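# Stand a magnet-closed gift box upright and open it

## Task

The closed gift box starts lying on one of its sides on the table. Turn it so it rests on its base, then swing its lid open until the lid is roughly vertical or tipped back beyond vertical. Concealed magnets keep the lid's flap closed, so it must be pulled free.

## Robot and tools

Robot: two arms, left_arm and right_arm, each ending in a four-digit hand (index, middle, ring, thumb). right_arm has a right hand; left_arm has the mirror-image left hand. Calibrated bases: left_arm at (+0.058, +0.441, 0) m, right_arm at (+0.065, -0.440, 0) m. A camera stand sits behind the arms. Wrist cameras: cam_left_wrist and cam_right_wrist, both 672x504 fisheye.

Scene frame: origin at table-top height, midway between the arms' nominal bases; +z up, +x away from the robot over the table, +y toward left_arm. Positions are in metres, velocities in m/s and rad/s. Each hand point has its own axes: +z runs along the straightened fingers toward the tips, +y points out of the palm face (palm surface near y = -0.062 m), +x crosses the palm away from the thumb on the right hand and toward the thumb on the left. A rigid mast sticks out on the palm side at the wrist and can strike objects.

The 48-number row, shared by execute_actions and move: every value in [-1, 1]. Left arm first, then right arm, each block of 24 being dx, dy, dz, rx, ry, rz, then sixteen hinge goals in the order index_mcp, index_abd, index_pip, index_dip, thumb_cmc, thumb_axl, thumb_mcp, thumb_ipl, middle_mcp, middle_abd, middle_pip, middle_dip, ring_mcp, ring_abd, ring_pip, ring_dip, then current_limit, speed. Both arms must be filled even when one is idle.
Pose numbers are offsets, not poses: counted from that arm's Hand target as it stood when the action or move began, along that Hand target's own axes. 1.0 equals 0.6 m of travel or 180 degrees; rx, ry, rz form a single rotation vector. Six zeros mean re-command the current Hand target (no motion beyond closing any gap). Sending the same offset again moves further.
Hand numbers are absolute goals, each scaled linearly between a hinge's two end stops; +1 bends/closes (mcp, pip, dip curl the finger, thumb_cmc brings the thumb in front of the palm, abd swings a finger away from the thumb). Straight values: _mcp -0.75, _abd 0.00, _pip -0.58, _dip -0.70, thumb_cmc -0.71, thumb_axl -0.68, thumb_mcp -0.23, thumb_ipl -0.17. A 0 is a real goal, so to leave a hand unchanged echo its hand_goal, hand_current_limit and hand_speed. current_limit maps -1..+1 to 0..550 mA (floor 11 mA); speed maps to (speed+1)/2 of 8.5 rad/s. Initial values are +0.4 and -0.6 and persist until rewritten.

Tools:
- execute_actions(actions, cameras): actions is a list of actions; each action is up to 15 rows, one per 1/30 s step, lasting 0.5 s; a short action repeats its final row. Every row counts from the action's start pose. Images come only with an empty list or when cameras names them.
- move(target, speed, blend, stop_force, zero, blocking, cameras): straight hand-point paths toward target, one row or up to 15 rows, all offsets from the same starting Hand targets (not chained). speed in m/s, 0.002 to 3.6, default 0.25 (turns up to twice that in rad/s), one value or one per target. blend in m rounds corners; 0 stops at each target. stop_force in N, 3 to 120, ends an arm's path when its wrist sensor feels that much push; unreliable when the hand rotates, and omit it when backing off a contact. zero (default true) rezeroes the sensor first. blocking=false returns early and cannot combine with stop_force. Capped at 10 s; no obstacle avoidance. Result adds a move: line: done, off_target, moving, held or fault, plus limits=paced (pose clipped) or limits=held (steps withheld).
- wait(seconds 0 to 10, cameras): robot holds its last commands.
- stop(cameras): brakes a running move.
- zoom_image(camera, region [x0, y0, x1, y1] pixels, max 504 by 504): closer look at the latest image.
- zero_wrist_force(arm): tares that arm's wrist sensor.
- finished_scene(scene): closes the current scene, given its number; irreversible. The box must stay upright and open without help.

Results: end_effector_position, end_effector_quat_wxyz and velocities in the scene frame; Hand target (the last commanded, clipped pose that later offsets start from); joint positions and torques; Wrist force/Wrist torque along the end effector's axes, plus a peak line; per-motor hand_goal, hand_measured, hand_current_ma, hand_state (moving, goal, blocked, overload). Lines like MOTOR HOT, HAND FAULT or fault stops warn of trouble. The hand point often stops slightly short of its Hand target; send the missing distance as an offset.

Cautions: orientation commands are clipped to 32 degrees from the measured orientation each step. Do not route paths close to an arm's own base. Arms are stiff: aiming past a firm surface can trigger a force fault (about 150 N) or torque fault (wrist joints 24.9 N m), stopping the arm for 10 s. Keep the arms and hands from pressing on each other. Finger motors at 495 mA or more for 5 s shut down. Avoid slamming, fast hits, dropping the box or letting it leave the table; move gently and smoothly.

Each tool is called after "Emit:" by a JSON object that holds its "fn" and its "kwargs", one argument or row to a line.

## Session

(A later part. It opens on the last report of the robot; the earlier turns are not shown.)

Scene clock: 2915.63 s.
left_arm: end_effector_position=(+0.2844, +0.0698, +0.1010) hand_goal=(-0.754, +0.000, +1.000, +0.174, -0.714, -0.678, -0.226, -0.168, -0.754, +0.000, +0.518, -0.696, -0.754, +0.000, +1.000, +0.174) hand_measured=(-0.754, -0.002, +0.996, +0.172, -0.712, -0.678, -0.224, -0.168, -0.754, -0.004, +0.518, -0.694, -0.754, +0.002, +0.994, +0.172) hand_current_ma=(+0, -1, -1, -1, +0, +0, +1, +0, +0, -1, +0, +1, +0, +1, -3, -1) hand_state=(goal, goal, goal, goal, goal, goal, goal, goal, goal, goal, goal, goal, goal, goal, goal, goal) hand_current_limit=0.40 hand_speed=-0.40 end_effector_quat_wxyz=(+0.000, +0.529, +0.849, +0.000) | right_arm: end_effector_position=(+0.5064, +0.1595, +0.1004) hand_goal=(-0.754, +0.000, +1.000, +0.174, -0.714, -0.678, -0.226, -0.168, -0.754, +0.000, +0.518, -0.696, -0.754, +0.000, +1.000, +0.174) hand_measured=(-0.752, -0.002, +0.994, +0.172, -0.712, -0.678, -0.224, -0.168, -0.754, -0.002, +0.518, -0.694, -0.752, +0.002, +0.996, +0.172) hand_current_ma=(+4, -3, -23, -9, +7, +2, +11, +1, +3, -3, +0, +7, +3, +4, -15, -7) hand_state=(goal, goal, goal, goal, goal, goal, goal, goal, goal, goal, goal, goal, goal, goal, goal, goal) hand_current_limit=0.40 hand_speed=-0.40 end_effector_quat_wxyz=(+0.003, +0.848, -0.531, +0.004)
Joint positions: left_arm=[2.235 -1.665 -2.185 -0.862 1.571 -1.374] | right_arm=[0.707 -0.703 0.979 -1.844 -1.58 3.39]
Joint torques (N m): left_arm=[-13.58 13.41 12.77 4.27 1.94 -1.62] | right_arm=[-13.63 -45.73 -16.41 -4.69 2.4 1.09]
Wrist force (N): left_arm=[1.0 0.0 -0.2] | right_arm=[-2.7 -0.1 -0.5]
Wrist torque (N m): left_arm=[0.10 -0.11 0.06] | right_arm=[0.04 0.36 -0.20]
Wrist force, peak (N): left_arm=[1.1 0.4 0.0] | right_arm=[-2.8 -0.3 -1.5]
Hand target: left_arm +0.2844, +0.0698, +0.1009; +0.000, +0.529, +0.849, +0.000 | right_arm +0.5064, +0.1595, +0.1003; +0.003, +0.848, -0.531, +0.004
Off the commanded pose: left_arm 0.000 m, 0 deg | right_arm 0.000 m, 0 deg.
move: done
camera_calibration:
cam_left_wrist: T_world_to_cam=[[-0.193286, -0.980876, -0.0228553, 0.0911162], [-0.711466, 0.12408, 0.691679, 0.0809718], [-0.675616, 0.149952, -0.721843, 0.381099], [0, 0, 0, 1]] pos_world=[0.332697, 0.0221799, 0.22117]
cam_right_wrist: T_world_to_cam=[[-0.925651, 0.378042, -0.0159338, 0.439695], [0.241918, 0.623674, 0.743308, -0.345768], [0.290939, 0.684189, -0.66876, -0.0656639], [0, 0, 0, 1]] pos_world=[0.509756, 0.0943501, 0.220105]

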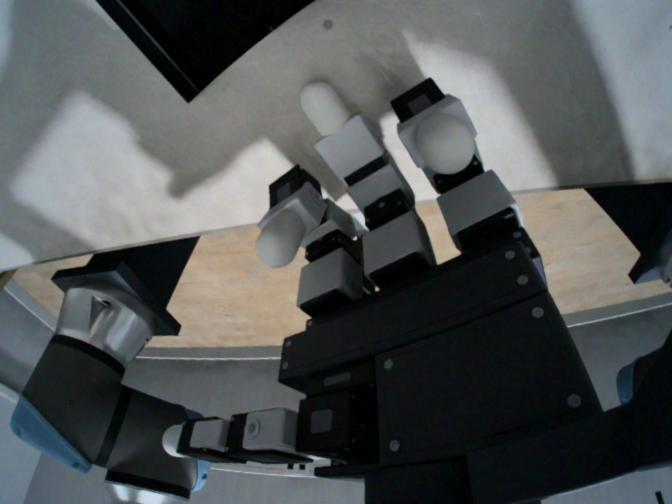

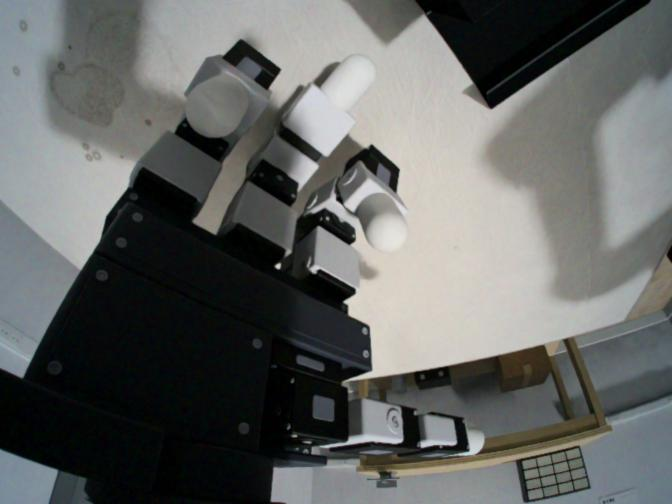

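Emit:
{"fn": "move", "kwargs": {
  "target": [-0.01,0.02,0,0,0,0,-0.754,0,1,0.174,-0.714,-0.678,-0.226,-0.168,-0.754,0,0.518,-0.696,-0.754,0,1,0.174,0.4,-0.4,-0.012,0.03,0,0,0,0,-0.754,0,1,0.174,-0.714,-0.678,-0.226,-0.168,-0.754,0,0.518,-0.696,-0.754,0,1,0.174,0.4,-0.4],
  "speed": 0.1
}}

Emit:
{"fn": "move", "kwargs": {
  "target": [0,0.07,0,0,0,0,-0.754,0,1,0.174,-0.714,-0.678,-0.226,-0.168,-0.754,0,0.518,-0.696,-0.754,0,1,0.174,0.4,-0.4,0,0.07,0,0,0,0,-0.754,0,1,0.174,-0.714,-0.678,-0.226,-0.168,-0.754,0,0.518,-0.696,-0.754,0,1,0.174,0.4,-0.4],
  "speed": 0.015,
  "stop_force": 4,
  "cameras": ["all"]
}}

Emit:
{"fn": "zoom_image", "kwargs": {
  "camera": "cam_right_wrist",
  "region": [260, 0, 600, 190]
}}

Emit:
{"fn": "zoom_image", "kwargs": {
  "camera": "cam_left_wrist",
  "region": [100, 0, 440, 190]
}}

Scene clock: 2940.77 s.
left_arm: end_effector_position=(+0.2978, +0.0697, +0.1009) hand_goal=(-0.754, +0.000, +1.000, +0.174, -0.714, -0.678, -0.226, -0.168, -0.754, +0.000, +0.518, -0.696, -0.754, +0.000, +1.000, +0.174) hand_measured=(-0.754, -0.002, +0.996, +0.172, -0.712, -0.678, -0.224, -0.168, -0.754, -0.004, +0.518, -0.694, -0.754, +0.002, +0.994, +0.172) hand_current_ma=(+0, -1, -1, -1, +0, +0, +1, +0, +0, -1, +0, +1, +0, +1, -3, -1) hand_state=(goal, goal, goal, goal, goal, goal, goal, goal, goal, goal, goal, goal, goal, goal, goal, goal) hand_current_limit=0.40 hand_speed=-0.40 end_effector_quat_wxyz=(+0.000, +0.529, +0.849, +0.000) | right_arm: end_effector_position=(+0.4872, +0.1581, +0.1002) hand_goal=(-0.754, +0.000, +1.000, +0.174, -0.714, -0.678, -0.226, -0.168, -0.754, +0.000, +0.518, -0.696, -0.754, +0.000, +1.000, +0.174) hand_measured=(-0.752, -0.002, +0.994, +0.172, -0.712, -0.678, -0.224, -0.168, -0.754, -0.002, +0.518, -0.694, -0.752, +0.002, +0.996, +0.172) hand_current_ma=(+4, -3, -23, -9, +7, +2, +11, +1, +2, -3, +0, +7, +3, +4, -15, -7) hand_state=(goal, goal, goal, goal, goal, goal, goal, goal, goal, goal, goal, goal, goal, goal, goal, goal) hand_current_limit=0.40 hand_speed=-0.40 end_effector_quat_wxyz=(+0.003, +0.848, -0.531, +0.004)
Joint positions: left_arm=[2.258 -1.676 -2.172 -0.863 1.571 -1.351] | right_arm=[0.721 -0.739 1.046 -1.875 -1.58 3.405]
Joint torques (N m): left_arm=[14.38 15.01 26.48 0.15 0.56 1.97] | right_arm=[10.96 -73.64 -16.24 -4.55 2.53 1.84]
Wrist force (N): left_arm=[0.9 -0.1 0.0] | right_arm=[-2.8 -0.2 -0.6]
Wrist torque (N m): left_arm=[0.06 -0.11 0.04] | right_arm=[0.03 0.38 -0.37]
Wrist force, peak (N): left_arm=[1.2 -0.3 -0.3] | right_arm=[-3.1 0.1 -0.6]
Hand target: left_arm +0.2978, +0.0697, +0.1009; +0.000, +0.529, +0.849, +0.000 | right_arm +0.4871, +0.1581, +0.1002; +0.003, +0.848, -0.531, +0.004
Off the commanded pose: left_arm 0.000 m, 0 deg | right_arm 0.000 m, 0 deg.
move: done

Scene clock: 2943.97 s.
left_arm: end_effector_position=(+0.3226, +0.0818, +0.1009) hand_goal=(-0.754, +0.000, +1.000, +0.174, -0.714, -0.678, -0.226, -0.168, -0.754, +0.000, +0.518, -0.696, -0.754, +0.000, +1.000, +0.174) hand_measured=(-0.754, -0.002, +0.996, +0.172, -0.712, -0.678, -0.224, -0.168, -0.764, -0.004, +0.526, -0.688, -0.754, +0.002, +0.994, +0.172) hand_current_ma=(+0, -1, -1, -1, +0, +0, +1, +0, -7, -1, +4, +4, +0, +1, -3, -1) hand_state=(goal, goal, goal, goal, goal, goal, goal, goal, goal, goal, goal, goal, goal, goal, goal, goal) hand_current_limit=0.40 hand_speed=-0.40 end_effector_quat_wxyz=(+0.000, +0.529, +0.849, +0.000) | right_arm: end_effector_position=(+0.4622, +0.1461, +0.1002) hand_goal=(-0.754, +0.000, +1.000, +0.174, -0.714, -0.678, -0.226, -0.168, -0.754, +0.000, +0.518, -0.696, -0.754, +0.000, +1.000, +0.174) hand_measured=(-0.752, -0.002, +0.994, +0.172, -0.712, -0.678, -0.224, -0.168, -0.766, +0.000, +0.526, -0.690, -0.752, +0.002, +0.996, +0.172) hand_current_ma=(+4, -3, -23, -9, +7, +2, +11, +1, -43, -2, +28, +22, +3, +4, -15, -7) hand_state=(goal, goal, goal, goal, goal, goal, goal, goal, goal, goal, goal, goal, goal, goal, goal, goal) hand_current_limit=0.40 hand_speed=-0.40 end_effector_quat_wxyz=(+0.003, +0.848, -0.531, +0.004)
Joint positions: left_arm=[2.319 -1.674 -2.175 -0.863 1.571 -1.29] | right_arm=[0.73 -0.802 1.161 -1.927 -1.58 3.414]
Joint torques (N m): left_arm=[-14.1 20 19.04 3.69 1.62 -1.62] | right_arm=[-12.46 -41.49 -27.59 0.23 2.4 -0.41]
Wrist force (N): left_arm=[0.9 -0.9 -0.6] | right_arm=[-2.3 -1.2 -1.4]
Wrist torque (N m): left_arm=[0.10 -0.13 0.14] | right_arm=[0.13 0.35 -0.34]
Wrist force, peak (N): left_arm=[1.2 -4.7 -2.6] | right_arm=[-2.6 -4.3 -3.0]
Hand target: left_arm +0.3226, +0.0818, +0.1009; +0.000, +0.529, +0.849, +0.000 (not the last commanded pose) | right_arm +0.4622, +0.1461, +0.1002; +0.003, +0.848, -0.531, +0.004 (not the last commanded pose)
Off the commanded pose: left_arm 0.014 m, 0 deg | right_arm 0.014 m, 0 deg.
move: contact (left_arm, right_arm)
camera_calibration:
cam_left_wrist: T_world_to_cam=[[-0.193284, -0.980877, -0.0228568, 0.110346], [-0.711466, 0.124078, 0.691679, 0.106647], [-0.675616, 0.149952, -0.721843, 0.404954], [0, 0, 0, 1]] pos_world=[0.370797, 0.0342799, 0.22107]
cam_right_wrist: T_world_to_cam=[[-0.925625, 0.378104, -0.0159969, 0.403934], [0.241909, 0.623658, 0.743324, -0.326666], [0.29103, 0.68417, -0.66874, -0.0437776], [0, 0, 0, 1]] pos_world=[0.465656, 0.0809501, 0.220005]

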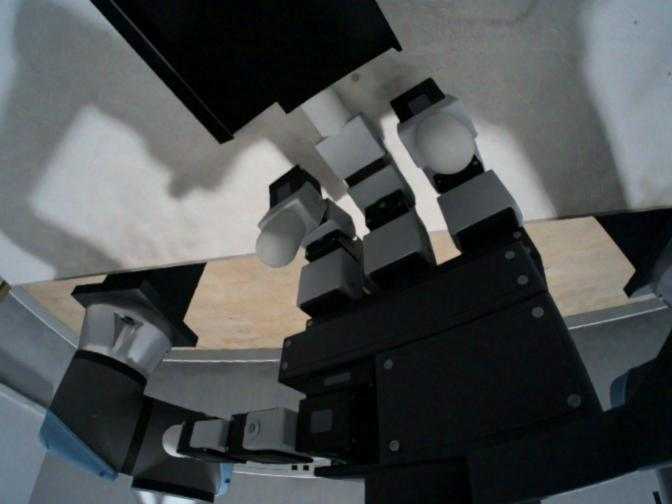

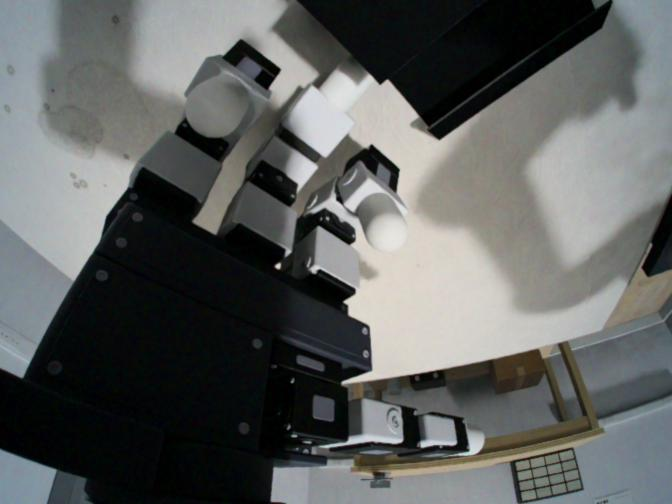

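Scaled by 1.482 from the camera's 672x504 image, which has a finer 960x720 frame.

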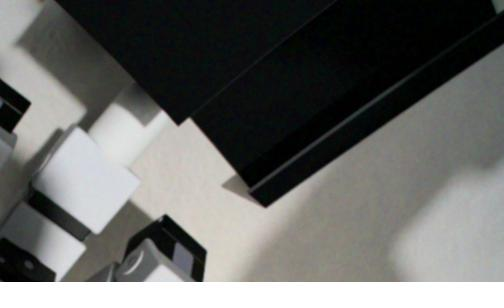

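Scaled by 1.482 from the camera's 672x504 image, which has a finer 960x720 frame.

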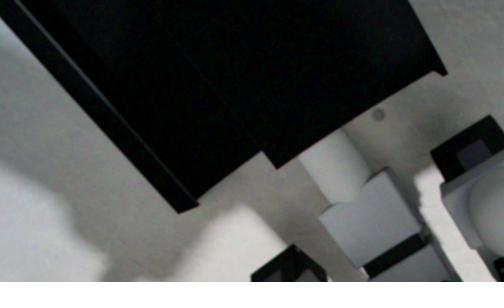

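Emit:
{"fn": "move", "kwargs": {
  "target": [
    [0,0.0065,0,0,0,0,-0.754,0,1,0.174,-0.714,-0.678,-0.226,-0.168,-0.754,0,0.518,-0.696,-0.754,0,1,0.174,0.4,-0.4,0,0.0065,0,0,0,0,-0.754,0,1,0.174,-0.714,-0.678,-0.226,-0.168,-0.754,0,0.518,-0.696,-0.754,0,1,0.174,0.4,-0.4],
    [0,0.0065,-0.055,0,0,0,-0.754,0,1,0.174,-0.714,-0.678,-0.226,-0.168,-0.754,0,0.518,-0.696,-0.754,0,1,0.174,0.4,-0.4,0,0.0065,-0.055,0,0,0,-0.754,0,1,0.174,-0.714,-0.678,-0.226,-0.168,-0.754,0,0.518,-0.696,-0.754,0,1,0.174,0.4,-0.4]
  ],
  "speed": 0.03,
  "cameras": ["all"]
}}

Emit:
{"fn": "zoom_image", "kwargs": {
  "camera": "cam_right_wrist",
  "region": [260, 0, 600, 190]
}}

Emit:
{"fn": "zoom_image", "kwargs": {
  "camera": "cam_left_wrist",
  "region": [100, 0, 440, 190]
}}

Scene clock: 2958.00 s.
left_arm: end_effector_position=(+0.3261, +0.0836, +0.1338) hand_goal=(-0.754, +0.000, +1.000, +0.174, -0.714, -0.678, -0.226, -0.168, -0.754, +0.000, +0.518, -0.696, -0.754, +0.000, +1.000, +0.174) hand_measured=(-0.754, -0.002, +0.996, +0.172, -0.712, -0.678, -0.224, -0.168, -0.800, -0.004, +0.508, -0.700, -0.754, +0.002, +0.994, +0.172) hand_current_ma=(+0, -1, -1, -1, +0, +0, +1, +0, -75, -1, -6, -1, +0, +1, -3, -1) hand_state=(goal, goal, goal, goal, goal, goal, goal, goal, blocked, goal, goal, goal, goal, goal, goal, goal) hand_current_limit=0.40 hand_speed=-0.40 end_effector_quat_wxyz=(+0.000, +0.529, +0.849, +0.000) | right_arm: end_effector_position=(+0.4586, +0.1447, +0.1331) hand_goal=(-0.754, +0.000, +1.000, +0.174, -0.714, -0.678, -0.226, -0.168, -0.754, +0.000, +0.518, -0.696, -0.754, +0.000, +1.000, +0.174) hand_measured=(-0.752, -0.002, +0.994, +0.172, -0.712, -0.678, -0.224, -0.168, -0.794, -0.002, +0.508, -0.700, -0.752, +0.002, +0.996, +0.172) hand_current_ma=(+4, -3, -23, -9, +7, +2, +11, +1, -169, -7, -31, -10, +3, +4, -15, -7) hand_state=(goal, goal, goal, goal, goal, goal, goal, goal, blocked, goal, goal, goal, goal, goal, goal, goal) hand_current_limit=0.40 hand_speed=-0.40 end_effector_quat_wxyz=(+0.002, +0.848, -0.531, +0.004) end_effector_velocity=(-0.001, -0.001, +0.000) end_effector_angular_velocity=(-0.003, +0.003, +0.000)
Joint positions: left_arm=[2.327 -1.617 -2.132 -0.963 1.571 -1.282] | right_arm=[0.732 -0.838 1.136 -1.867 -1.58 3.416]
Joint velocities: left_arm=[within noise] | right_arm=[0 -0.001 0 0.005 0 0]
Joint torques (N m): left_arm=[14.97 26.15 28.49 0.49 1.13 2.01] | right_arm=[11.97 -71.44 -28.35 0.28 2.19 1.78]
Wrist force (N): left_arm=[0.7 -1.1 0.2] | right_arm=[-2.5 -1.2 -0.5]
Wrist torque (N m): left_arm=[0.17 -0.11 0.05] | right_arm=[0.18 0.32 -0.32]
Wrist force, peak (N): left_arm=[1.7 -11.4 -5.1] | right_arm=[-2.9 -10.9 -5.8]
Hand target: left_arm +0.3261, +0.0836, +0.1339; +0.000, +0.529, +0.849, +0.000 | right_arm +0.4586, +0.1447, +0.1332; +0.003, +0.848, -0.531, +0.004
Off the commanded pose: left_arm 0.000 m, 0 deg | right_arm 0.000 m, 0 deg.
move: done
camera_calibration:
cam_left_wrist: T_world_to_cam=[[-0.193296, -0.980874, -0.0228706, 0.11345], [-0.711514, 0.124088, 0.691628, 0.0862004], [-0.675562, 0.149962, -0.721892, 0.430804], [0, 0, 0, 1]] pos_world=[0.374297, 0.03598, 0.25397]
cam_right_wrist: T_world_to_cam=[[-0.925625, 0.378104, -0.0159969, 0.401564], [0.241909, 0.623658, 0.743324, -0.349279], [0.29103, 0.68417, -0.66874, -0.0198083], [0, 0, 0, 1]] pos_world=[0.461956, 0.0795501, 0.252805]

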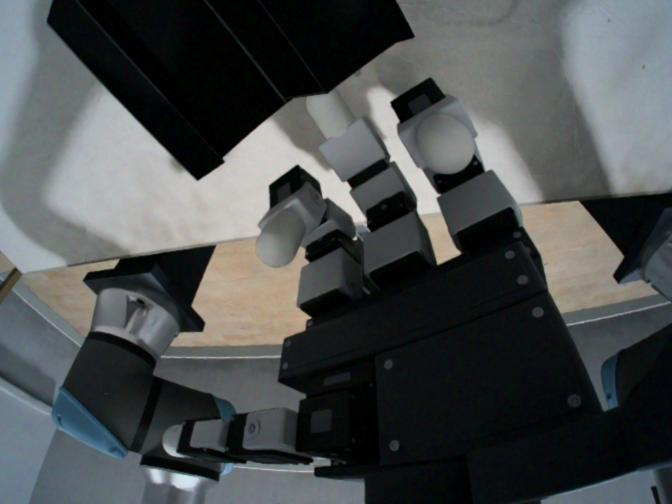

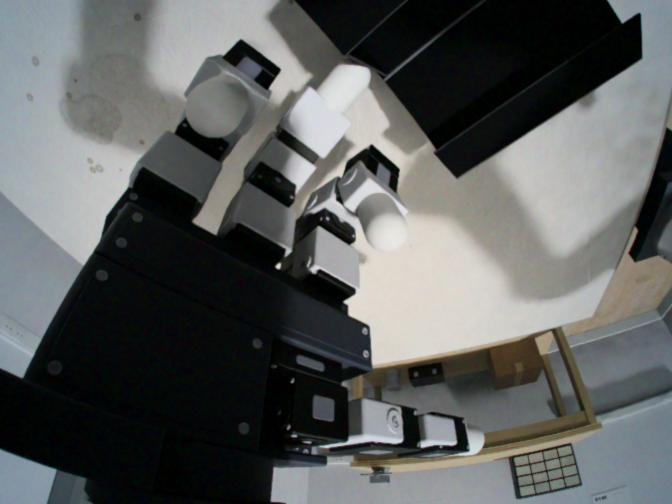

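Scaled by 1.482 from the camera's 672x504 image, which has a finer 960x720 frame.

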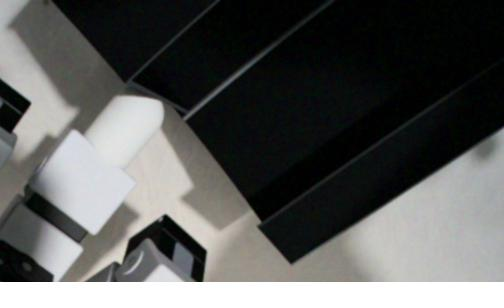

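Scaled by 1.482 from the camera's 672x504 image, which has a finer 960x720 frame.

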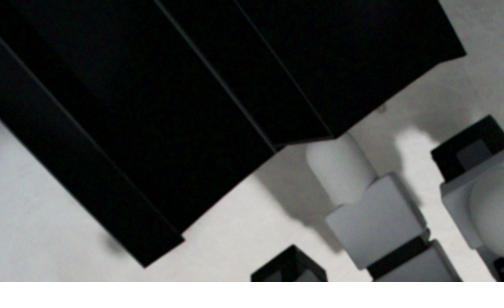

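Emit:
{"fn": "move", "kwargs": {
  "target": [
    [0,0,0.028,0,0,0,-0.754,0,1,0.174,-0.714,-0.678,-0.226,-0.168,-0.754,0,0.518,-0.696,-0.754,0,1,0.174,0.4,-0.4,0,0,0.028,0,0,0,-0.754,0,1,0.174,-0.714,-0.678,-0.226,-0.168,-0.754,0,0.518,-0.696,-0.754,0,1,0.174,0.4,-0.4]
  ],
  "speed": 0.03,
  "cameras": ["all"]
}}

Emit:
{"fn": "zoom_image", "kwargs": {
  "camera": "cam_right_wrist",
  "region": [260, 0, 600, 190]
}}

Emit:
{"fn": "zoom_image", "kwargs": {
  "camera": "cam_left_wrist",
  "region": [100, 0, 440, 190]
}}

Scene clock: 2968.47 s.
left_arm: end_effector_position=(+0.3261, +0.0836, +0.1172) hand_goal=(-0.754, +0.000, +1.000, +0.174, -0.714, -0.678, -0.226, -0.168, -0.754, +0.000, +0.518, -0.696, -0.754, +0.000, +1.000, +0.174) hand_measured=(-0.754, -0.002, +0.996, +0.172, -0.712, -0.678, -0.224, -0.168, -0.800, -0.004, +0.506, -0.700, -0.754, +0.002, +0.994, +0.172) hand_current_ma=(+0, -1, -1, -1, +0, +0, +1, +0, -75, -1, -8, -2, +0, +1, -3, -1) hand_state=(goal, goal, goal, goal, goal, goal, goal, goal, blocked, goal, goal, goal, goal, goal, goal, goal) hand_current_limit=0.40 hand_speed=-0.40 end_effector_quat_wxyz=(+0.000, +0.529, +0.849, +0.000) | right_arm: end_effector_position=(+0.4586, +0.1446, +0.1165) hand_goal=(-0.754, +0.000, +1.000, +0.174, -0.714, -0.678, -0.226, -0.168, -0.754, +0.000, +0.518, -0.696, -0.754, +0.000, +1.000, +0.174) hand_measured=(-0.752, -0.002, +0.994, +0.172, -0.712, -0.678, -0.224, -0.168, -0.792, -0.002, +0.508, -0.700, -0.752, +0.002, +0.996, +0.172) hand_current_ma=(+4, -3, -23, -9, +7, +2, +11, +1, -160, -7, -35, -12, +3, +4, -15, -7) hand_state=(goal, goal, goal, goal, goal, goal, goal, goal, blocked, goal, goal, goal, goal, goal, goal, goal) hand_current_limit=0.40 hand_speed=-0.40 end_effector_quat_wxyz=(+0.003, +0.848, -0.531, +0.004)
Joint positions: left_arm=[2.327 -1.644 -2.154 -0.913 1.571 -1.282] | right_arm=[0.732 -0.825 1.158 -1.901 -1.58 3.416]
Joint torques (N m): left_arm=[13.82 14.29 13.83 4.38 -0.02 1.63] | right_arm=[-12.74 -41.2 -16.69 -4.49 -0.89 -0.55]
Wrist force (N): left_arm=[0.8 -2.1 -0.2] | right_arm=[-2.6 -2.0 -0.7]
Wrist torque (N m): left_arm=[0.14 -0.10 0.07] | right_arm=[0.19 0.34 -0.35]
Wrist force, peak (N): left_arm=[0.8 -2.3 -0.1] | right_arm=[-2.7 -2.2 -1.4]
Hand target: left_arm +0.3261, +0.0836, +0.1171; +0.000, +0.529, +0.849, +0.000 | right_arm +0.4587, +0.1445, +0.1164; +0.003, +0.848, -0.531, +0.004
Off the commanded pose: left_arm 0.000 m, 0 deg | right_arm 0.000 m, 0 deg.
move: done
camera_calibration:
cam_left_wrist: T_world_to_cam=[[-0.193286, -0.980876, -0.0228553, 0.113065], [-0.711466, 0.12408, 0.691679, 0.0975821], [-0.675616, 0.149952, -0.721843, 0.418902], [0, 0, 0, 1]] pos_world=[0.374297, 0.0359799, 0.23747]
cam_right_wrist: T_world_to_cam=[[-0.925651, 0.378042, -0.0159338, 0.401432], [0.241918, 0.623674, 0.743308, -0.336978], [0.290939, 0.684189, -0.66876, -0.0307578], [0, 0, 0, 1]] pos_world=[0.462056, 0.0794501, 0.236305]

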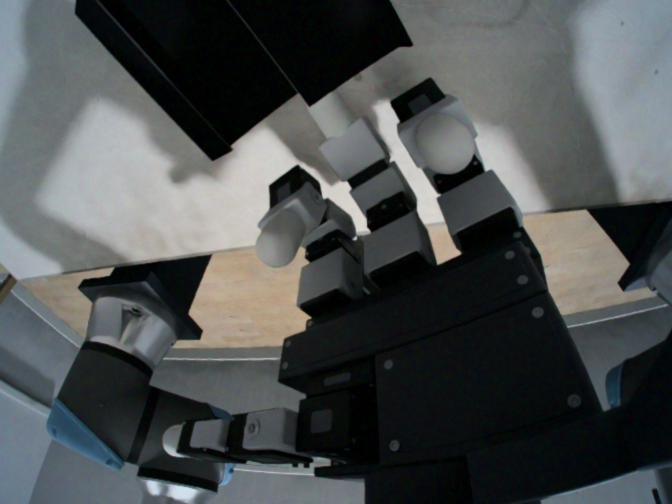

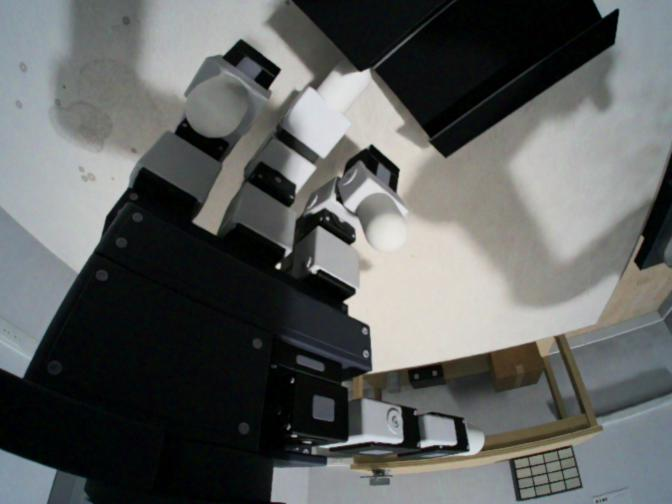

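Scaled by 1.482 from the camera's 672x504 image, which has a finer 960x720 frame.

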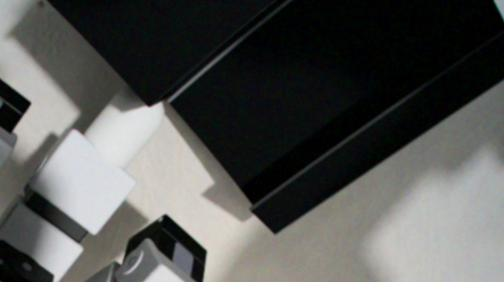

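Scaled by 1.482 from the camera's 672x504 image, which has a finer 960x720 frame.

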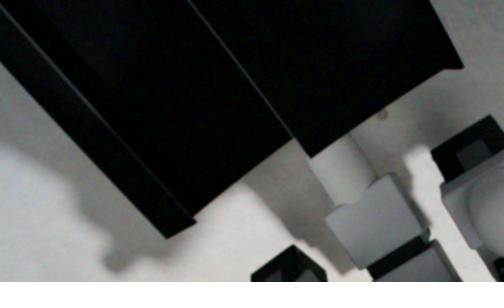

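Emit:
{"fn": "move", "kwargs": {
  "target": [
    [0,-0.001,-0.1,0,0,0,-0.754,0,1,0.174,-0.714,-0.678,-0.226,-0.168,-0.754,0,0.518,-0.696,-0.754,0,1,0.174,0.4,-0.4,0,-0.001,-0.1,0,0,0,-0.754,0,1,0.174,-0.714,-0.678,-0.226,-0.168,-0.754,0,0.518,-0.696,-0.754,0,1,0.174,0.4,-0.4]
  ],
  "speed": 0.04,
  "cameras": ["all"]
}}

Emit:
{"fn": "zoom_image", "kwargs": {
  "camera": "cam_right_wrist",
  "region": [260, 0, 600, 190]
}}

Emit:
{"fn": "zoom_image", "kwargs": {
  "camera": "cam_left_wrist",
  "region": [100, 0, 440, 190]
}}

Scene clock: 2982.20 s.
left_arm: end_effector_position=(+0.3255, +0.0834, +0.1770) hand_goal=(-0.754, +0.000, +1.000, +0.174, -0.714, -0.678, -0.226, -0.168, -0.754, +0.000, +0.518, -0.696, -0.754, +0.000, +1.000, +0.174) hand_measured=(-0.754, -0.002, +0.996, +0.172, -0.712, -0.678, -0.224, -0.168, -0.794, -0.004, +0.506, -0.700, -0.754, +0.002, +0.994, +0.172) hand_current_ma=(+0, -1, -1, -1, +0, +0, +1, +0, -61, -1, -8, -2, +0, +1, -3, -1) hand_state=(goal, goal, goal, goal, goal, goal, goal, goal, blocked, goal, goal, goal, goal, goal, goal, goal) hand_current_limit=0.40 hand_speed=-0.40 end_effector_quat_wxyz=(+0.000, +0.529, +0.849, +0.000) | right_arm: end_effector_position=(+0.4589, +0.1453, +0.1763) hand_goal=(-0.754, +0.000, +1.000, +0.174, -0.714, -0.678, -0.226, -0.168, -0.754, +0.000, +0.518, -0.696, -0.754, +0.000, +1.000, +0.174) hand_measured=(-0.752, -0.002, +0.994, +0.172, -0.712, -0.678, -0.224, -0.168, -0.788, -0.002, +0.508, -0.700, -0.754, +0.002, +0.996, +0.172) hand_current_ma=(+4, -3, -23, -9, +7, +2, +11, +1, -140, -6, -36, -12, +3, +4, -15, -7) hand_state=(goal, goal, goal, goal, goal, goal, goal, goal, blocked, goal, goal, goal, goal, goal, goal, goal) hand_current_limit=0.40 hand_speed=-0.40 end_effector_quat_wxyz=(+0.002, +0.848, -0.531, +0.004) end_effector_velocity=(-0.001, -0.001, +0.001) end_effector_angular_velocity=(-0.003, +0.003, +0.000)
Joint positions: left_arm=[2.326 -1.556 -2.065 -1.09 1.571 -1.283] | right_arm=[0.733 -0.864 1.069 -1.772 -1.58 3.416]
Joint velocities: left_arm=[within noise] | right_arm=[0 -0.001 -0.001 0.005 0 0]
Joint torques (N m): left_arm=[-13.66 25.24 32.01 0.26 0.2 -1.68] | right_arm=[11.95 -70.1 -30.07 0.26 1.59 1.8]
Wrist force (N): left_arm=[0.8 -1.2 0.0] | right_arm=[-3.0 -1.1 -0.3]
Wrist torque (N m): left_arm=[0.10 -0.11 0.15] | right_arm=[0.09 0.39 -0.39]
Wrist force, peak (N): left_arm=[0.9 -2.1 -0.4] | right_arm=[-2.8 -2.2 -0.7]
Hand target: left_arm +0.3255, +0.0833, +0.1771; +0.000, +0.529, +0.849, +0.000 | right_arm +0.4589, +0.1453, +0.1764; +0.003, +0.848, -0.531, +0.004
Off the commanded pose: left_arm 0.000 m, 0 deg | right_arm 0.000 m, 0 deg.
move: done
camera_calibration:
cam_left_wrist: T_world_to_cam=[[-0.193283, -0.980876, -0.0228833, 0.114145], [-0.711518, 0.124071, 0.691628, 0.0559932], [-0.675562, 0.149962, -0.721891, 0.461682], [0, 0, 0, 1]] pos_world=[0.373797, 0.0357799, 0.29717]
cam_right_wrist: T_world_to_cam=[[-0.925625, 0.378104, -0.0159969, 0.402306], [0.241909, 0.623658, 0.743324, -0.381837], [0.29103, 0.68417, -0.66874, 0.00858344], [0, 0, 0, 1]] pos_world=[0.462256, 0.0801501, 0.296005]

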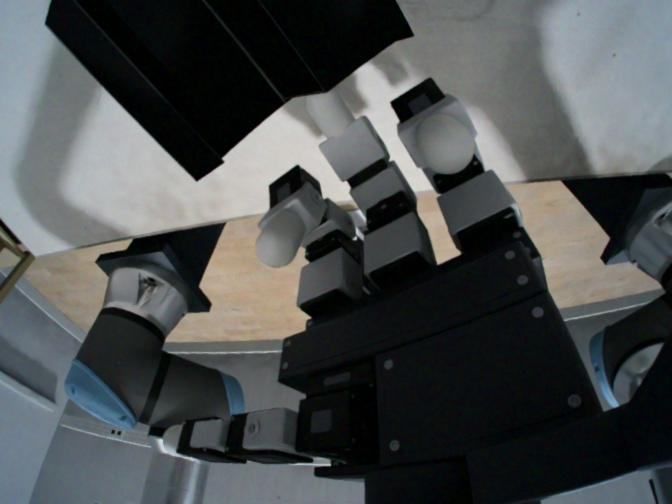

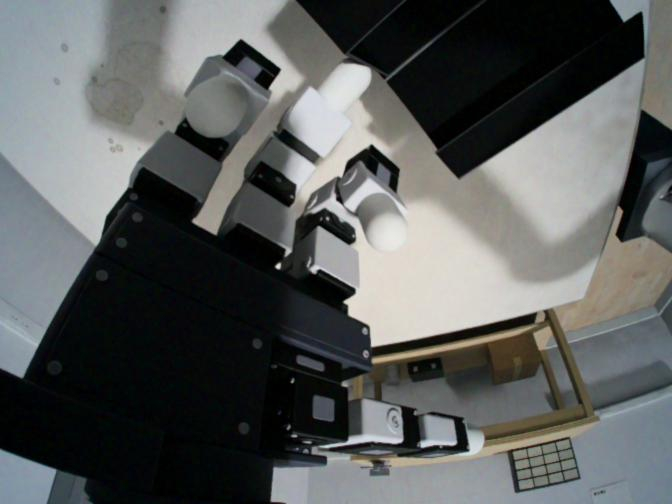

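Scaled by 1.482 from the camera's 672x504 image, which has a finer 960x720 frame.

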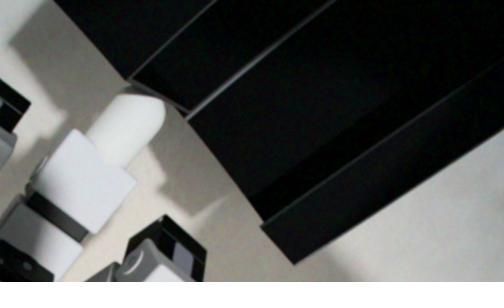

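Scaled by 1.482 from the camera's 672x504 image, which has a finer 960x720 frame.

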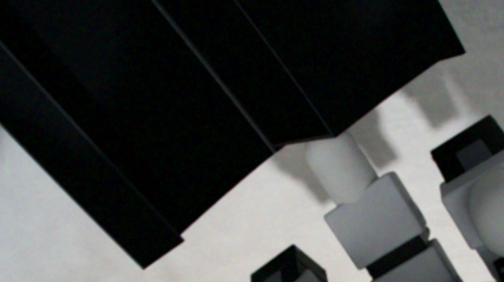

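Emit:
{"fn": "move", "kwargs": {
  "target": [
    [0,0,0.129,0,0,0,-0.754,0,1,0.174,-0.714,-0.678,-0.226,-0.168,-0.754,0,0.518,-0.696,-0.754,0,1,0.174,0.4,-0.4,0,0,0.129,0,0,0,-0.754,0,1,0.174,-0.714,-0.678,-0.226,-0.168,-0.754,0,0.518,-0.696,-0.754,0,1,0.174,0.4,-0.4],
    [0,-0.035,0.129,0,0,0,-0.754,0,1,0.174,-0.714,-0.678,-0.226,-0.168,-0.754,0,0.518,-0.696,-0.754,0,1,0.174,0.4,-0.4,0,-0.035,0.129,0,0,0,-0.754,0,1,0.174,-0.714,-0.678,-0.226,-0.168,-0.754,0,0.518,-0.696,-0.754,0,1,0.174,0.4,-0.4]
  ],
  "speed": 0.05,
  "cameras": ["all"]
}}

Emit:
{"fn": "zoom_image", "kwargs": {
  "camera": "cam_right_wrist",
  "region": [260, 0, 600, 190]
}}

Scene clock: 3026.77 s.
left_arm: end_effector_position=(+0.3068, +0.0741, +0.0997) hand_goal=(-0.754, +0.000, +1.000, +0.174, -0.714, -0.678, -0.226, -0.168, -0.754, +0.000, +0.518, -0.696, -0.754, +0.000, +1.000, +0.174) hand_measured=(-0.754, -0.002, +0.996, +0.172, -0.712, -0.678, -0.224, -0.168, -0.760, -0.004, +0.518, -0.694, -0.754, +0.002, +0.994, +0.172) hand_current_ma=(+0, -1, -1, -1, +0, +0, +1, +0, -2, -1, +0, +1, +0, +1, -3, -1) hand_state=(goal, goal, goal, goal, goal, goal, goal, goal, goal, goal, goal, goal, goal, goal, goal, goal) hand_current_limit=0.40 hand_speed=-0.40 end_effector_quat_wxyz=(+0.000, +0.529, +0.849, +0.000) | right_arm: end_effector_position=(+0.4781, +0.1538, +0.0990) hand_goal=(-0.754, +0.000, +1.000, +0.174, -0.714, -0.678, -0.226, -0.168, -0.754, +0.000, +0.518, -0.696, -0.754, +0.000, +1.000, +0.174) hand_measured=(-0.752, -0.002, +0.994, +0.172, -0.712, -0.678, -0.224, -0.168, -0.758, -0.002, +0.518, -0.694, -0.754, +0.002, +0.996, +0.172) hand_current_ma=(+4, -3, -23, -9, +7, +2, +11, +1, -15, -5, +1, +7, +3, +4, -15, -7) hand_state=(goal, goal, goal, goal, goal, goal, goal, goal, goal, goal, goal, goal, goal, goal, goal, goal) hand_current_limit=0.40 hand_speed=-0.40 end_effector_quat_wxyz=(+0.002, +0.848, -0.531, +0.004)
Joint positions: left_arm=[2.28 -1.677 -2.175 -0.859 1.571 -1.329] | right_arm=[0.724 -0.762 1.091 -1.897 -1.58 3.408]
Joint torques (N m): left_arm=[-14.36 15.14 26.61 0.84 1.1 -1.81] | right_arm=[-13.43 -42.78 -30.11 0.19 1.75 -0.74]
Wrist force (N): left_arm=[1.1 0.0 -0.2] | right_arm=[-2.7 -0.1 -0.7]
Wrist torque (N m): left_arm=[0.10 -0.14 0.13] | right_arm=[0.05 0.35 -0.23]
Wrist force, peak (N): left_arm=[2.4 -12.7 -6.1] | right_arm=[-2.8 -11.2 -6.2]
Hand target: left_arm +0.3067, +0.0740, +0.0997; +0.000, +0.529, +0.849, +0.000 | right_arm +0.4782, +0.1538, +0.0990; +0.003, +0.848, -0.531, +0.004
Off the commanded pose: left_arm 0.000 m, 0 deg | right_arm 0.000 m, 0 deg.
move: done
camera_calibration:
cam_left_wrist: T_world_to_cam=[[-0.193287, -0.980879, -0.0227179, 0.0995846], [-0.711456, 0.124176, 0.691672, 0.0971985], [-0.675626, 0.149854, -0.721854, 0.394591], [0, 0, 0, 1]] pos_world=[0.354997, 0.0264797, 0.21987]
cam_right_wrist: T_world_to_cam=[[-0.925624, 0.378105, -0.0159987, 0.415629], [0.241887, 0.623608, 0.743373, -0.334394], [0.29105, 0.684214, -0.668686, -0.0544719], [0, 0, 0, 1]] pos_world=[0.481456, 0.0886501, 0.218805]

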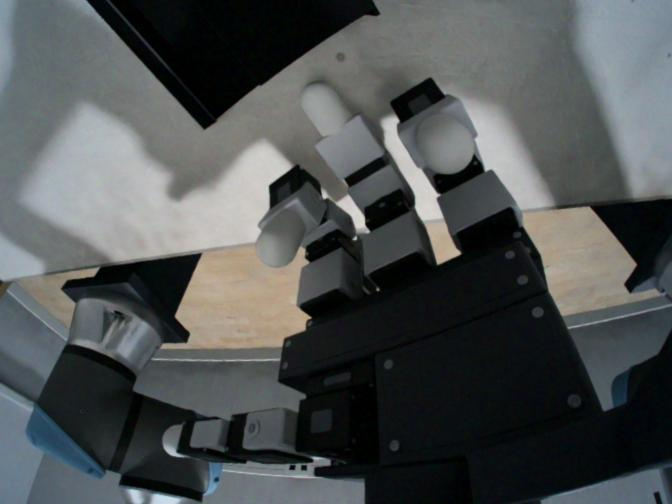

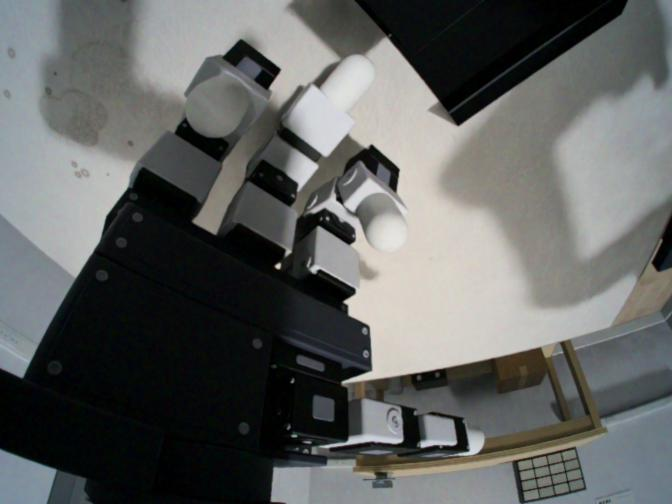

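Scaled by 1.482 from the camera's 672x504 image, which has a finer 960x720 frame.

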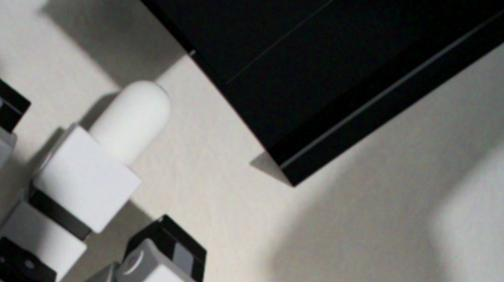

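Emit:
{"fn": "move", "kwargs": {
  "target": [0.01,0,0.027,0,0,0,-0.754,0,1,0.174,-0.714,-0.678,-0.226,-0.168,-0.754,0,0.518,-0.696,-0.754,0,1,0.174,0.4,-0.4,-0.01,0,0.027,0,0,0,-0.754,0,1,0.174,-0.714,-0.678,-0.226,-0.168,-0.754,0,0.518,-0.696,-0.754,0,1,0.174,0.4,-0.4],
  "speed": 0.05
}}

Emit:
{"fn": "move", "kwargs": {
  "target": [0,0.06,0,0,0,0,-0.754,0,1,0.174,-0.714,-0.678,-0.226,-0.168,-0.754,0,0.518,-0.696,-0.754,0,1,0.174,0.4,-0.4,0,0.06,0,0,0,0,-0.754,0,1,0.174,-0.714,-0.678,-0.226,-0.168,-0.754,0,0.518,-0.696,-0.754,0,1,0.174,0.4,-0.4],
  "speed": 0.015,
  "stop_force": 4
}}

Emit:
{"fn": "move", "kwargs": {
  "target": [
    [0,0.01,0,0,0,0,-0.754,0,1,0.174,-0.714,-0.678,-0.226,-0.168,-0.754,0,0.518,-0.696,-0.754,0,1,0.174,0.4,-0.4,0,0.01,0,0,0,0,-0.754,0,1,0.174,-0.714,-0.678,-0.226,-0.168,-0.754,0,0.518,-0.696,-0.754,0,1,0.174,0.4,-0.4],
    [0,0.01,-0.12,0,0,0,-0.754,0,1,0.174,-0.714,-0.678,-0.226,-0.168,-0.754,0,0.518,-0.696,-0.754,0,1,0.174,0.4,-0.4,0,0.01,-0.12,0,0,0,-0.754,0,1,0.174,-0.714,-0.678,-0.226,-0.168,-0.754,0,0.518,-0.696,-0.754,0,1,0.174,0.4,-0.4]
  ],
  "speed": 0.05,
  "cameras": ["all"]
}}

Emit:
{"fn": "zoom_image", "kwargs": {
  "camera": "cam_right_wrist",
  "region": [260, 0, 600, 190]
}}

Scene clock: 3050.20 s.
left_arm: end_effector_position=(+0.3041, +0.0794, +0.0836) hand_goal=(-0.754, +0.000, +1.000, +0.174, -0.714, -0.678, -0.226, -0.168, -0.754, +0.000, +0.518, -0.696, -0.754, +0.000, +1.000, +0.174) hand_measured=(-0.754, -0.002, +0.996, +0.172, -0.712, -0.678, -0.224, -0.168, -0.760, -0.004, +0.518, -0.694, -0.754, +0.002, +0.994, +0.172) hand_current_ma=(+0, -1, -1, -1, +0, +0, +1, +0, -2, -1, +0, +1, +0, +1, -3, -1) hand_state=(goal, goal, goal, goal, goal, goal, goal, goal, goal, goal, goal, goal, goal, goal, goal, goal) hand_current_limit=0.40 hand_speed=-0.40 end_effector_quat_wxyz=(+0.000, +0.529, +0.849, +0.000) | right_arm: end_effector_position=(+0.4756, +0.1590, +0.0829) hand_goal=(-0.754, +0.000, +1.000, +0.174, -0.714, -0.678, -0.226, -0.168, -0.754, +0.000, +0.518, -0.696, -0.754, +0.000, +1.000, +0.174) hand_measured=(-0.752, -0.002, +0.994, +0.172, -0.712, -0.678, -0.224, -0.168, -0.758, -0.002, +0.518, -0.694, -0.754, +0.002, +0.996, +0.172) hand_current_ma=(+4, -3, -23, -9, +7, +2, +11, +1, -15, -5, +1, +7, +3, +4, -15, -7) hand_state=(goal, goal, goal, goal, goal, goal, goal, goal, goal, goal, goal, goal, goal, goal, goal, goal) hand_current_limit=0.40 hand_speed=-0.40 end_effector_quat_wxyz=(+0.003, +0.848, -0.531, +0.004)
Joint positions: left_arm=[2.283 -1.695 -2.209 -0.807 1.571 -1.325] | right_arm=[0.732 -0.741 1.096 -1.924 -1.58 3.415]
Joint torques (N m): left_arm=[14.43 14.25 12 3.97 0.24 1.95] | right_arm=[11.95 -44.09 -15.48 -4.64 -0.46 1.74]
Wrist force (N): left_arm=[0.8 -0.2 -0.2] | right_arm=[-2.6 -0.1 -0.7]
Wrist torque (N m): left_arm=[0.07 -0.12 0.02] | right_arm=[0.05 0.35 -0.34]
Wrist force, peak (N): left_arm=[1.2 -0.1 -0.3] | right_arm=[-3.2 -0.2 -0.6]
Hand target: left_arm +0.3041, +0.0794, +0.0835; +0.000, +0.529, +0.849, +0.000 | right_arm +0.4756, +0.1591, +0.0827; +0.003, +0.848, -0.531, +0.004
Off the commanded pose: left_arm 0.000 m, 0 deg | right_arm 0.000 m, 0 deg.
move: done

Scene clock: 3052.80 s.
left_arm: end_effector_position=(+0.3204, +0.0874, +0.0835) hand_goal=(-0.754, +0.000, +1.000, +0.174, -0.714, -0.678, -0.226, -0.168, -0.754, +0.000, +0.518, -0.696, -0.754, +0.000, +1.000, +0.174) hand_measured=(-0.754, -0.002, +0.996, +0.172, -0.712, -0.678, -0.224, -0.168, -0.768, -0.004, +0.524, -0.690, -0.754, +0.002, +0.994, +0.172) hand_current_ma=(+0, -1, -1, -1, +0, +0, +1, +0, -11, -1, +3, +3, +0, +1, -3, -1) hand_state=(goal, goal, goal, goal, goal, goal, goal, goal, goal, goal, goal, goal, goal, goal, goal, goal) hand_current_limit=0.40 hand_speed=-0.40 end_effector_quat_wxyz=(+0.000, +0.529, +0.849, +0.000) | right_arm: end_effector_position=(+0.4591, +0.1511, +0.0828) hand_goal=(-0.754, +0.000, +1.000, +0.174, -0.714, -0.678, -0.226, -0.168, -0.754, +0.000, +0.518, -0.696, -0.754, +0.000, +1.000, +0.174) hand_measured=(-0.752, -0.002, +0.994, +0.172, -0.712, -0.678, -0.224, -0.168, -0.768, +0.000, +0.524, -0.690, -0.754, +0.002, +0.996, +0.172) hand_current_ma=(+3, -3, -23, -9, +7, +2, +11, +1, -56, -1, +23, +19, +3, +4, -15, -7) hand_state=(goal, goal, goal, goal, goal, goal, goal, goal, goal, goal, goal, goal, goal, goal, goal, goal) hand_current_limit=0.40 hand_speed=-0.40 end_effector_quat_wxyz=(+0.003, +0.848, -0.531, +0.004)
Joint positions: left_arm=[2.324 -1.694 -2.211 -0.806 1.571 -1.285] | right_arm=[0.738 -0.781 1.171 -1.958 -1.58 3.422]
Joint torques (N m): left_arm=[-13.69 19.67 17.48 4.08 0.64 -1.62] | right_arm=[-13.15 -41.75 -27.82 0.35 0.72 -0.47]
Wrist force (N): left_arm=[1.0 -1.1 -0.8] | right_arm=[-2.5 -1.4 -1.6]
Wrist torque (N m): left_arm=[0.11 -0.15 0.15] | right_arm=[0.16 0.38 -0.38]
Wrist force, peak (N): left_arm=[0.9 -4.8 -2.2] | right_arm=[-2.6 -4.1 -2.8]
Hand target: left_arm +0.3204, +0.0874, +0.0835; +0.000, +0.529, +0.849, +0.000 (not the last commanded pose) | right_arm +0.4591, +0.1511, +0.0828; +0.003, +0.848, -0.531, +0.004 (not the last commanded pose)
Off the commanded pose: left_arm 0.018 m, 0 deg | right_arm 0.018 m, 0 deg.
move: contact (left_arm, right_arm)

Scene clock: 3055.43 s.
left_arm: end_effector_position=(+0.3258, +0.0901, +0.1554) hand_goal=(-0.754, +0.000, +1.000, +0.174, -0.714, -0.678, -0.226, -0.168, -0.754, +0.000, +0.518, -0.696, -0.754, +0.000, +1.000, +0.174) hand_measured=(-0.754, -0.002, +0.996, +0.172, -0.712, -0.678, -0.224, -0.168, -0.822, -0.004, +0.504, -0.702, -0.754, +0.002, +0.994, +0.172) hand_current_ma=(+0, -1, -1, -1, +0, +0, +1, +0, -137, -1, -10, -2, +0, +1, -3, -1) hand_state=(goal, goal, goal, goal, goal, goal, goal, goal, blocked, goal, goal, goal, goal, goal, goal, goal) hand_current_limit=0.40 hand_speed=-0.40 end_effector_quat_wxyz=(+0.000, +0.529, +0.849, +0.000) | right_arm: end_effector_position=(+0.4533, +0.1491, +0.1546) hand_goal=(-0.754, +0.000, +1.000, +0.174, -0.714, -0.678, -0.226, -0.168, -0.754, +0.000, +0.518, -0.696, -0.754, +0.000, +1.000, +0.174) hand_measured=(-0.752, -0.002, +0.994, +0.172, -0.712, -0.678, -0.224, -0.168, -0.812, -0.002, +0.504, -0.702, -0.754, +0.002, +0.996, +0.172) hand_current_ma=(+3, -3, -23, -9, +7, +2, +11, +1, -261, -2, -49, -22, +3, +4, -15, -7) hand_state=(goal, goal, goal, goal, goal, goal, goal, goal, blocked, goal, goal, goal, goal, goal, goal, goal) hand_current_limit=0.40 hand_speed=-0.40 end_effector_quat_wxyz=(+0.003, +0.848, -0.531, +0.004)
Joint positions: left_arm=[2.337 -1.57 -2.115 -1.027 1.571 -1.272] | right_arm=[0.741 -0.853 1.105 -1.821 -1.58 3.425]
Joint torques (N m): left_arm=[15.24 24.62 29.25 0.44 -0.62 1.92] | right_arm=[12.04 -69.94 -27.7 0.67 1.36 1.71]
Wrist force (N): left_arm=[0.9 -2.6 -0.1] | right_arm=[-2.4 -1.9 -0.5]
Wrist torque (N m): left_arm=[0.12 -0.14 0.10] | right_arm=[0.22 0.32 -0.34]
Wrist force, peak (N): left_arm=[1.9 -15.9 -7.4] | right_arm=[-2.8 -15.0 -7.9]
Hand target: left_arm +0.3257, +0.0901, +0.1555; +0.000, +0.529, +0.849, +0.000 | right_arm +0.4534, +0.1491, +0.1547; +0.003, +0.848, -0.531, +0.004
Off the commanded pose: left_arm 0.000 m, 0 deg | right_arm 0.000 m, 0 deg.
move: done
camera_calibration:
cam_left_wrist: T_world_to_cam=[[-0.193282, -0.980876, -0.0228826, 0.120358], [-0.711565, 0.12408, 0.691578, 0.0702623], [-0.675513, 0.149952, -0.72194, 0.445199], [0, 0, 0, 1]] pos_world=[0.373997, 0.0425799, 0.275569]
cam_right_wrist: T_world_to_cam=[[-0.925651, 0.378042, -0.0159338, 0.395432], [0.241918, 0.623674, 0.743308, -0.366822], [0.290939, 0.684189, -0.66876, -0.00681492], [0, 0, 0, 1]] pos_world=[0.456756, 0.0839501, 0.274405]

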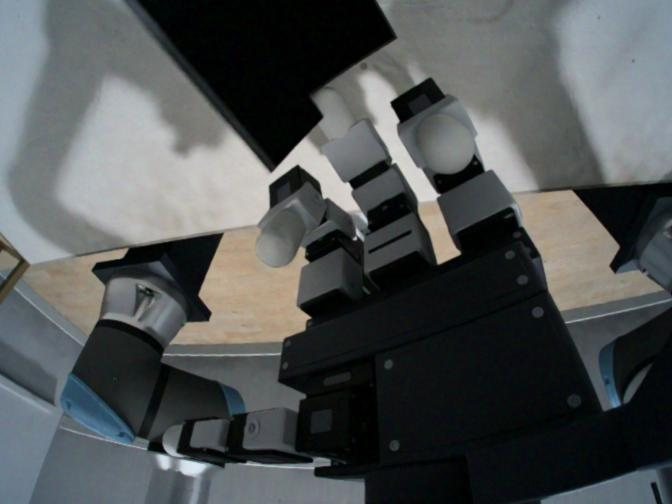

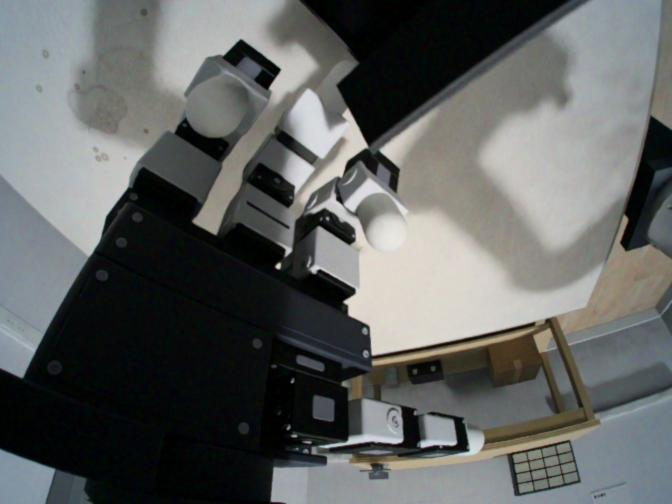

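Scaled by 1.482 from the camera's 672x504 image, which has a finer 960x720 frame.

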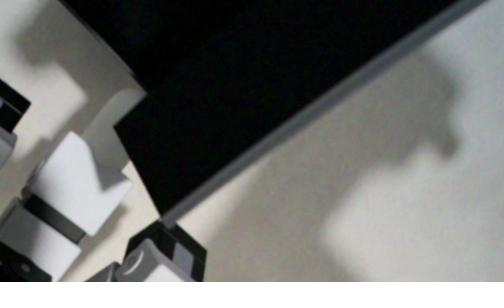

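Emit:
{"fn": "move", "kwargs": {
  "target": [0,0,0.058,0,0,0,-0.754,0,1,0.174,-0.714,-0.678,-0.226,-0.168,-0.754,0,0.518,-0.696,-0.754,0,1,0.174,0.4,-0.4,0,0,0.058,0,0,0,-0.754,0,1,0.174,-0.714,-0.678,-0.226,-0.168,-0.754,0,0.518,-0.696,-0.754,0,1,0.174,0.4,-0.4],
  "speed": 0.03,
  "cameras": ["all"]
}}

Emit:
{"fn": "zoom_image", "kwargs": {
  "camera": "cam_right_wrist",
  "region": [260, 0, 600, 190]
}}

Emit:
{"fn": "zoom_image", "kwargs": {
  "camera": "cam_left_wrist",
  "region": [100, 0, 440, 190]
}}

Scene clock: 3063.70 s.
left_arm: end_effector_position=(+0.3258, +0.0901, +0.1208) hand_goal=(-0.754, +0.000, +1.000, +0.174, -0.714, -0.678, -0.226, -0.168, -0.754, +0.000, +0.518, -0.696, -0.754, +0.000, +1.000, +0.174) hand_measured=(-0.754, -0.002, +0.996, +0.172, -0.712, -0.678, -0.224, -0.168, -0.822, -0.002, +0.494, -0.706, -0.754, +0.002, +0.994, +0.172) hand_current_ma=(+0, -1, -1, -1, +0, +0, +1, +0, -140, -1, -24, -6, +0, +1, -3, -1) hand_state=(goal, goal, goal, goal, goal, goal, goal, goal, blocked, goal, blocked, goal, goal, goal, goal, goal) hand_current_limit=0.40 hand_speed=-0.40 end_effector_quat_wxyz=(+0.000, +0.529, +0.849, +0.000) | right_arm: end_effector_position=(+0.4535, +0.1488, +0.1201) hand_goal=(-0.754, +0.000, +1.000, +0.174, -0.714, -0.678, -0.226, -0.168, -0.754, +0.000, +0.518, -0.696, -0.754, +0.000, +1.000, +0.174) hand_measured=(-0.752, -0.002, +0.994, +0.172, -0.712, -0.678, -0.224, -0.168, -0.808, +0.000, +0.524, -0.692, -0.754, +0.002, +0.996, +0.172) hand_current_ma=(+3, -3, -23, -9, +7, +2, +11, +1, -238, -2, +19, +13, +3, +4, -15, -7) hand_state=(goal, goal, goal, goal, goal, goal, goal, goal, blocked, goal, goal, goal, goal, goal, goal, goal) hand_current_limit=0.40 hand_speed=-0.40 end_effector_quat_wxyz=(+0.003, +0.848, -0.531, +0.004)
Joint positions: left_arm=[2.337 -1.624 -2.165 -0.922 1.571 -1.272] | right_arm=[0.741 -0.828 1.153 -1.893 -1.58 3.424]
Joint torques (N m): left_arm=[13.57 13.44 14.93 4.72 1.89 1.44] | right_arm=[-11.6 -39.22 -14.18 -3.18 -0.95 -0.71]
Wrist force (N): left_arm=[1.3 -7.6 -1.9] | right_arm=[-2.5 -5.1 -3.7]
Wrist torque (N m): left_arm=[0.34 -0.16 0.23] | right_arm=[0.41 0.42 -0.37]
Wrist force, peak (N): left_arm=[1.3 -7.6 -1.9] | right_arm=[-2.5 -5.1 -3.7]
Hand target: left_arm +0.3258, +0.0901, +0.1207; +0.000, +0.529, +0.849, +0.000 | right_arm +0.4535, +0.1488, +0.1199; +0.003, +0.848, -0.531, +0.004
Off the commanded pose: left_arm 0.000 m, 0 deg | right_arm 0.000 m, 0 deg.
move: done
camera_calibration:
cam_left_wrist: T_world_to_cam=[[-0.193286, -0.980876, -0.0228553, 0.119465], [-0.711466, 0.12408, 0.691679, 0.0940721], [-0.675616, 0.149952, -0.721843, 0.420323], [0, 0, 0, 1]] pos_world=[0.373997, 0.0424799, 0.24107]
cam_right_wrist: T_world_to_cam=[[-0.925637, 0.378071, -0.0160903, 0.395117], [0.241842, 0.623737, 0.74328, -0.340979], [0.291049, 0.684116, -0.668787, -0.0297483], [0, 0, 0, 1]] pos_world=[0.456856, 0.0836501, 0.239905]

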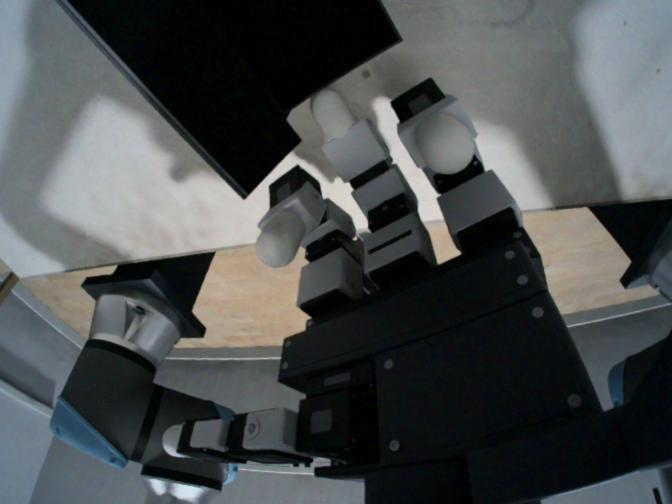

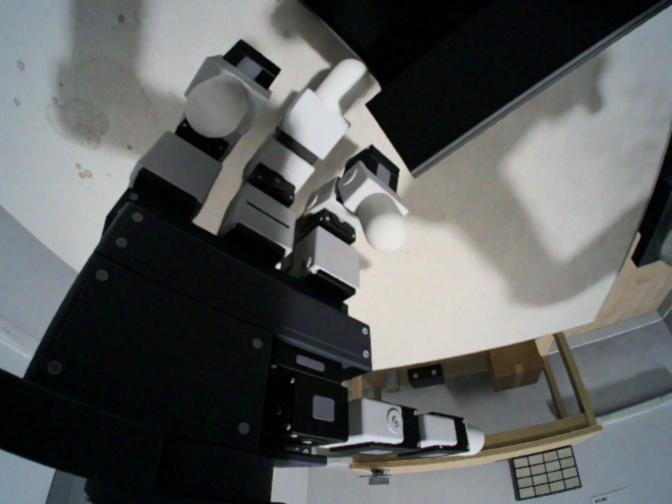

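Scaled by 1.482 from the camera's 672x504 image, which has a finer 960x720 frame.

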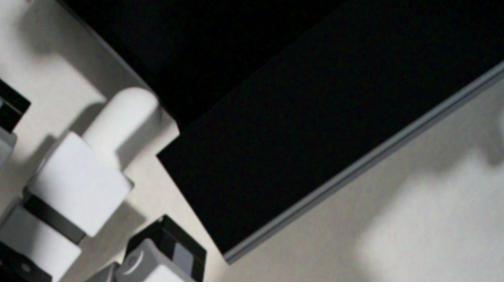

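Scaled by 1.482 from the camera's 672x504 image, which has a finer 960x720 frame.

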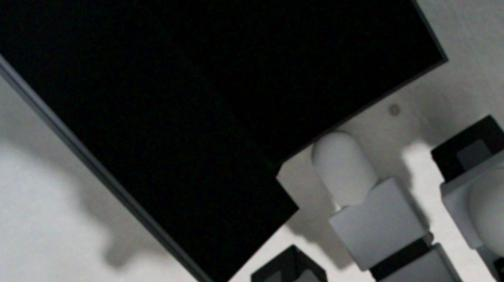

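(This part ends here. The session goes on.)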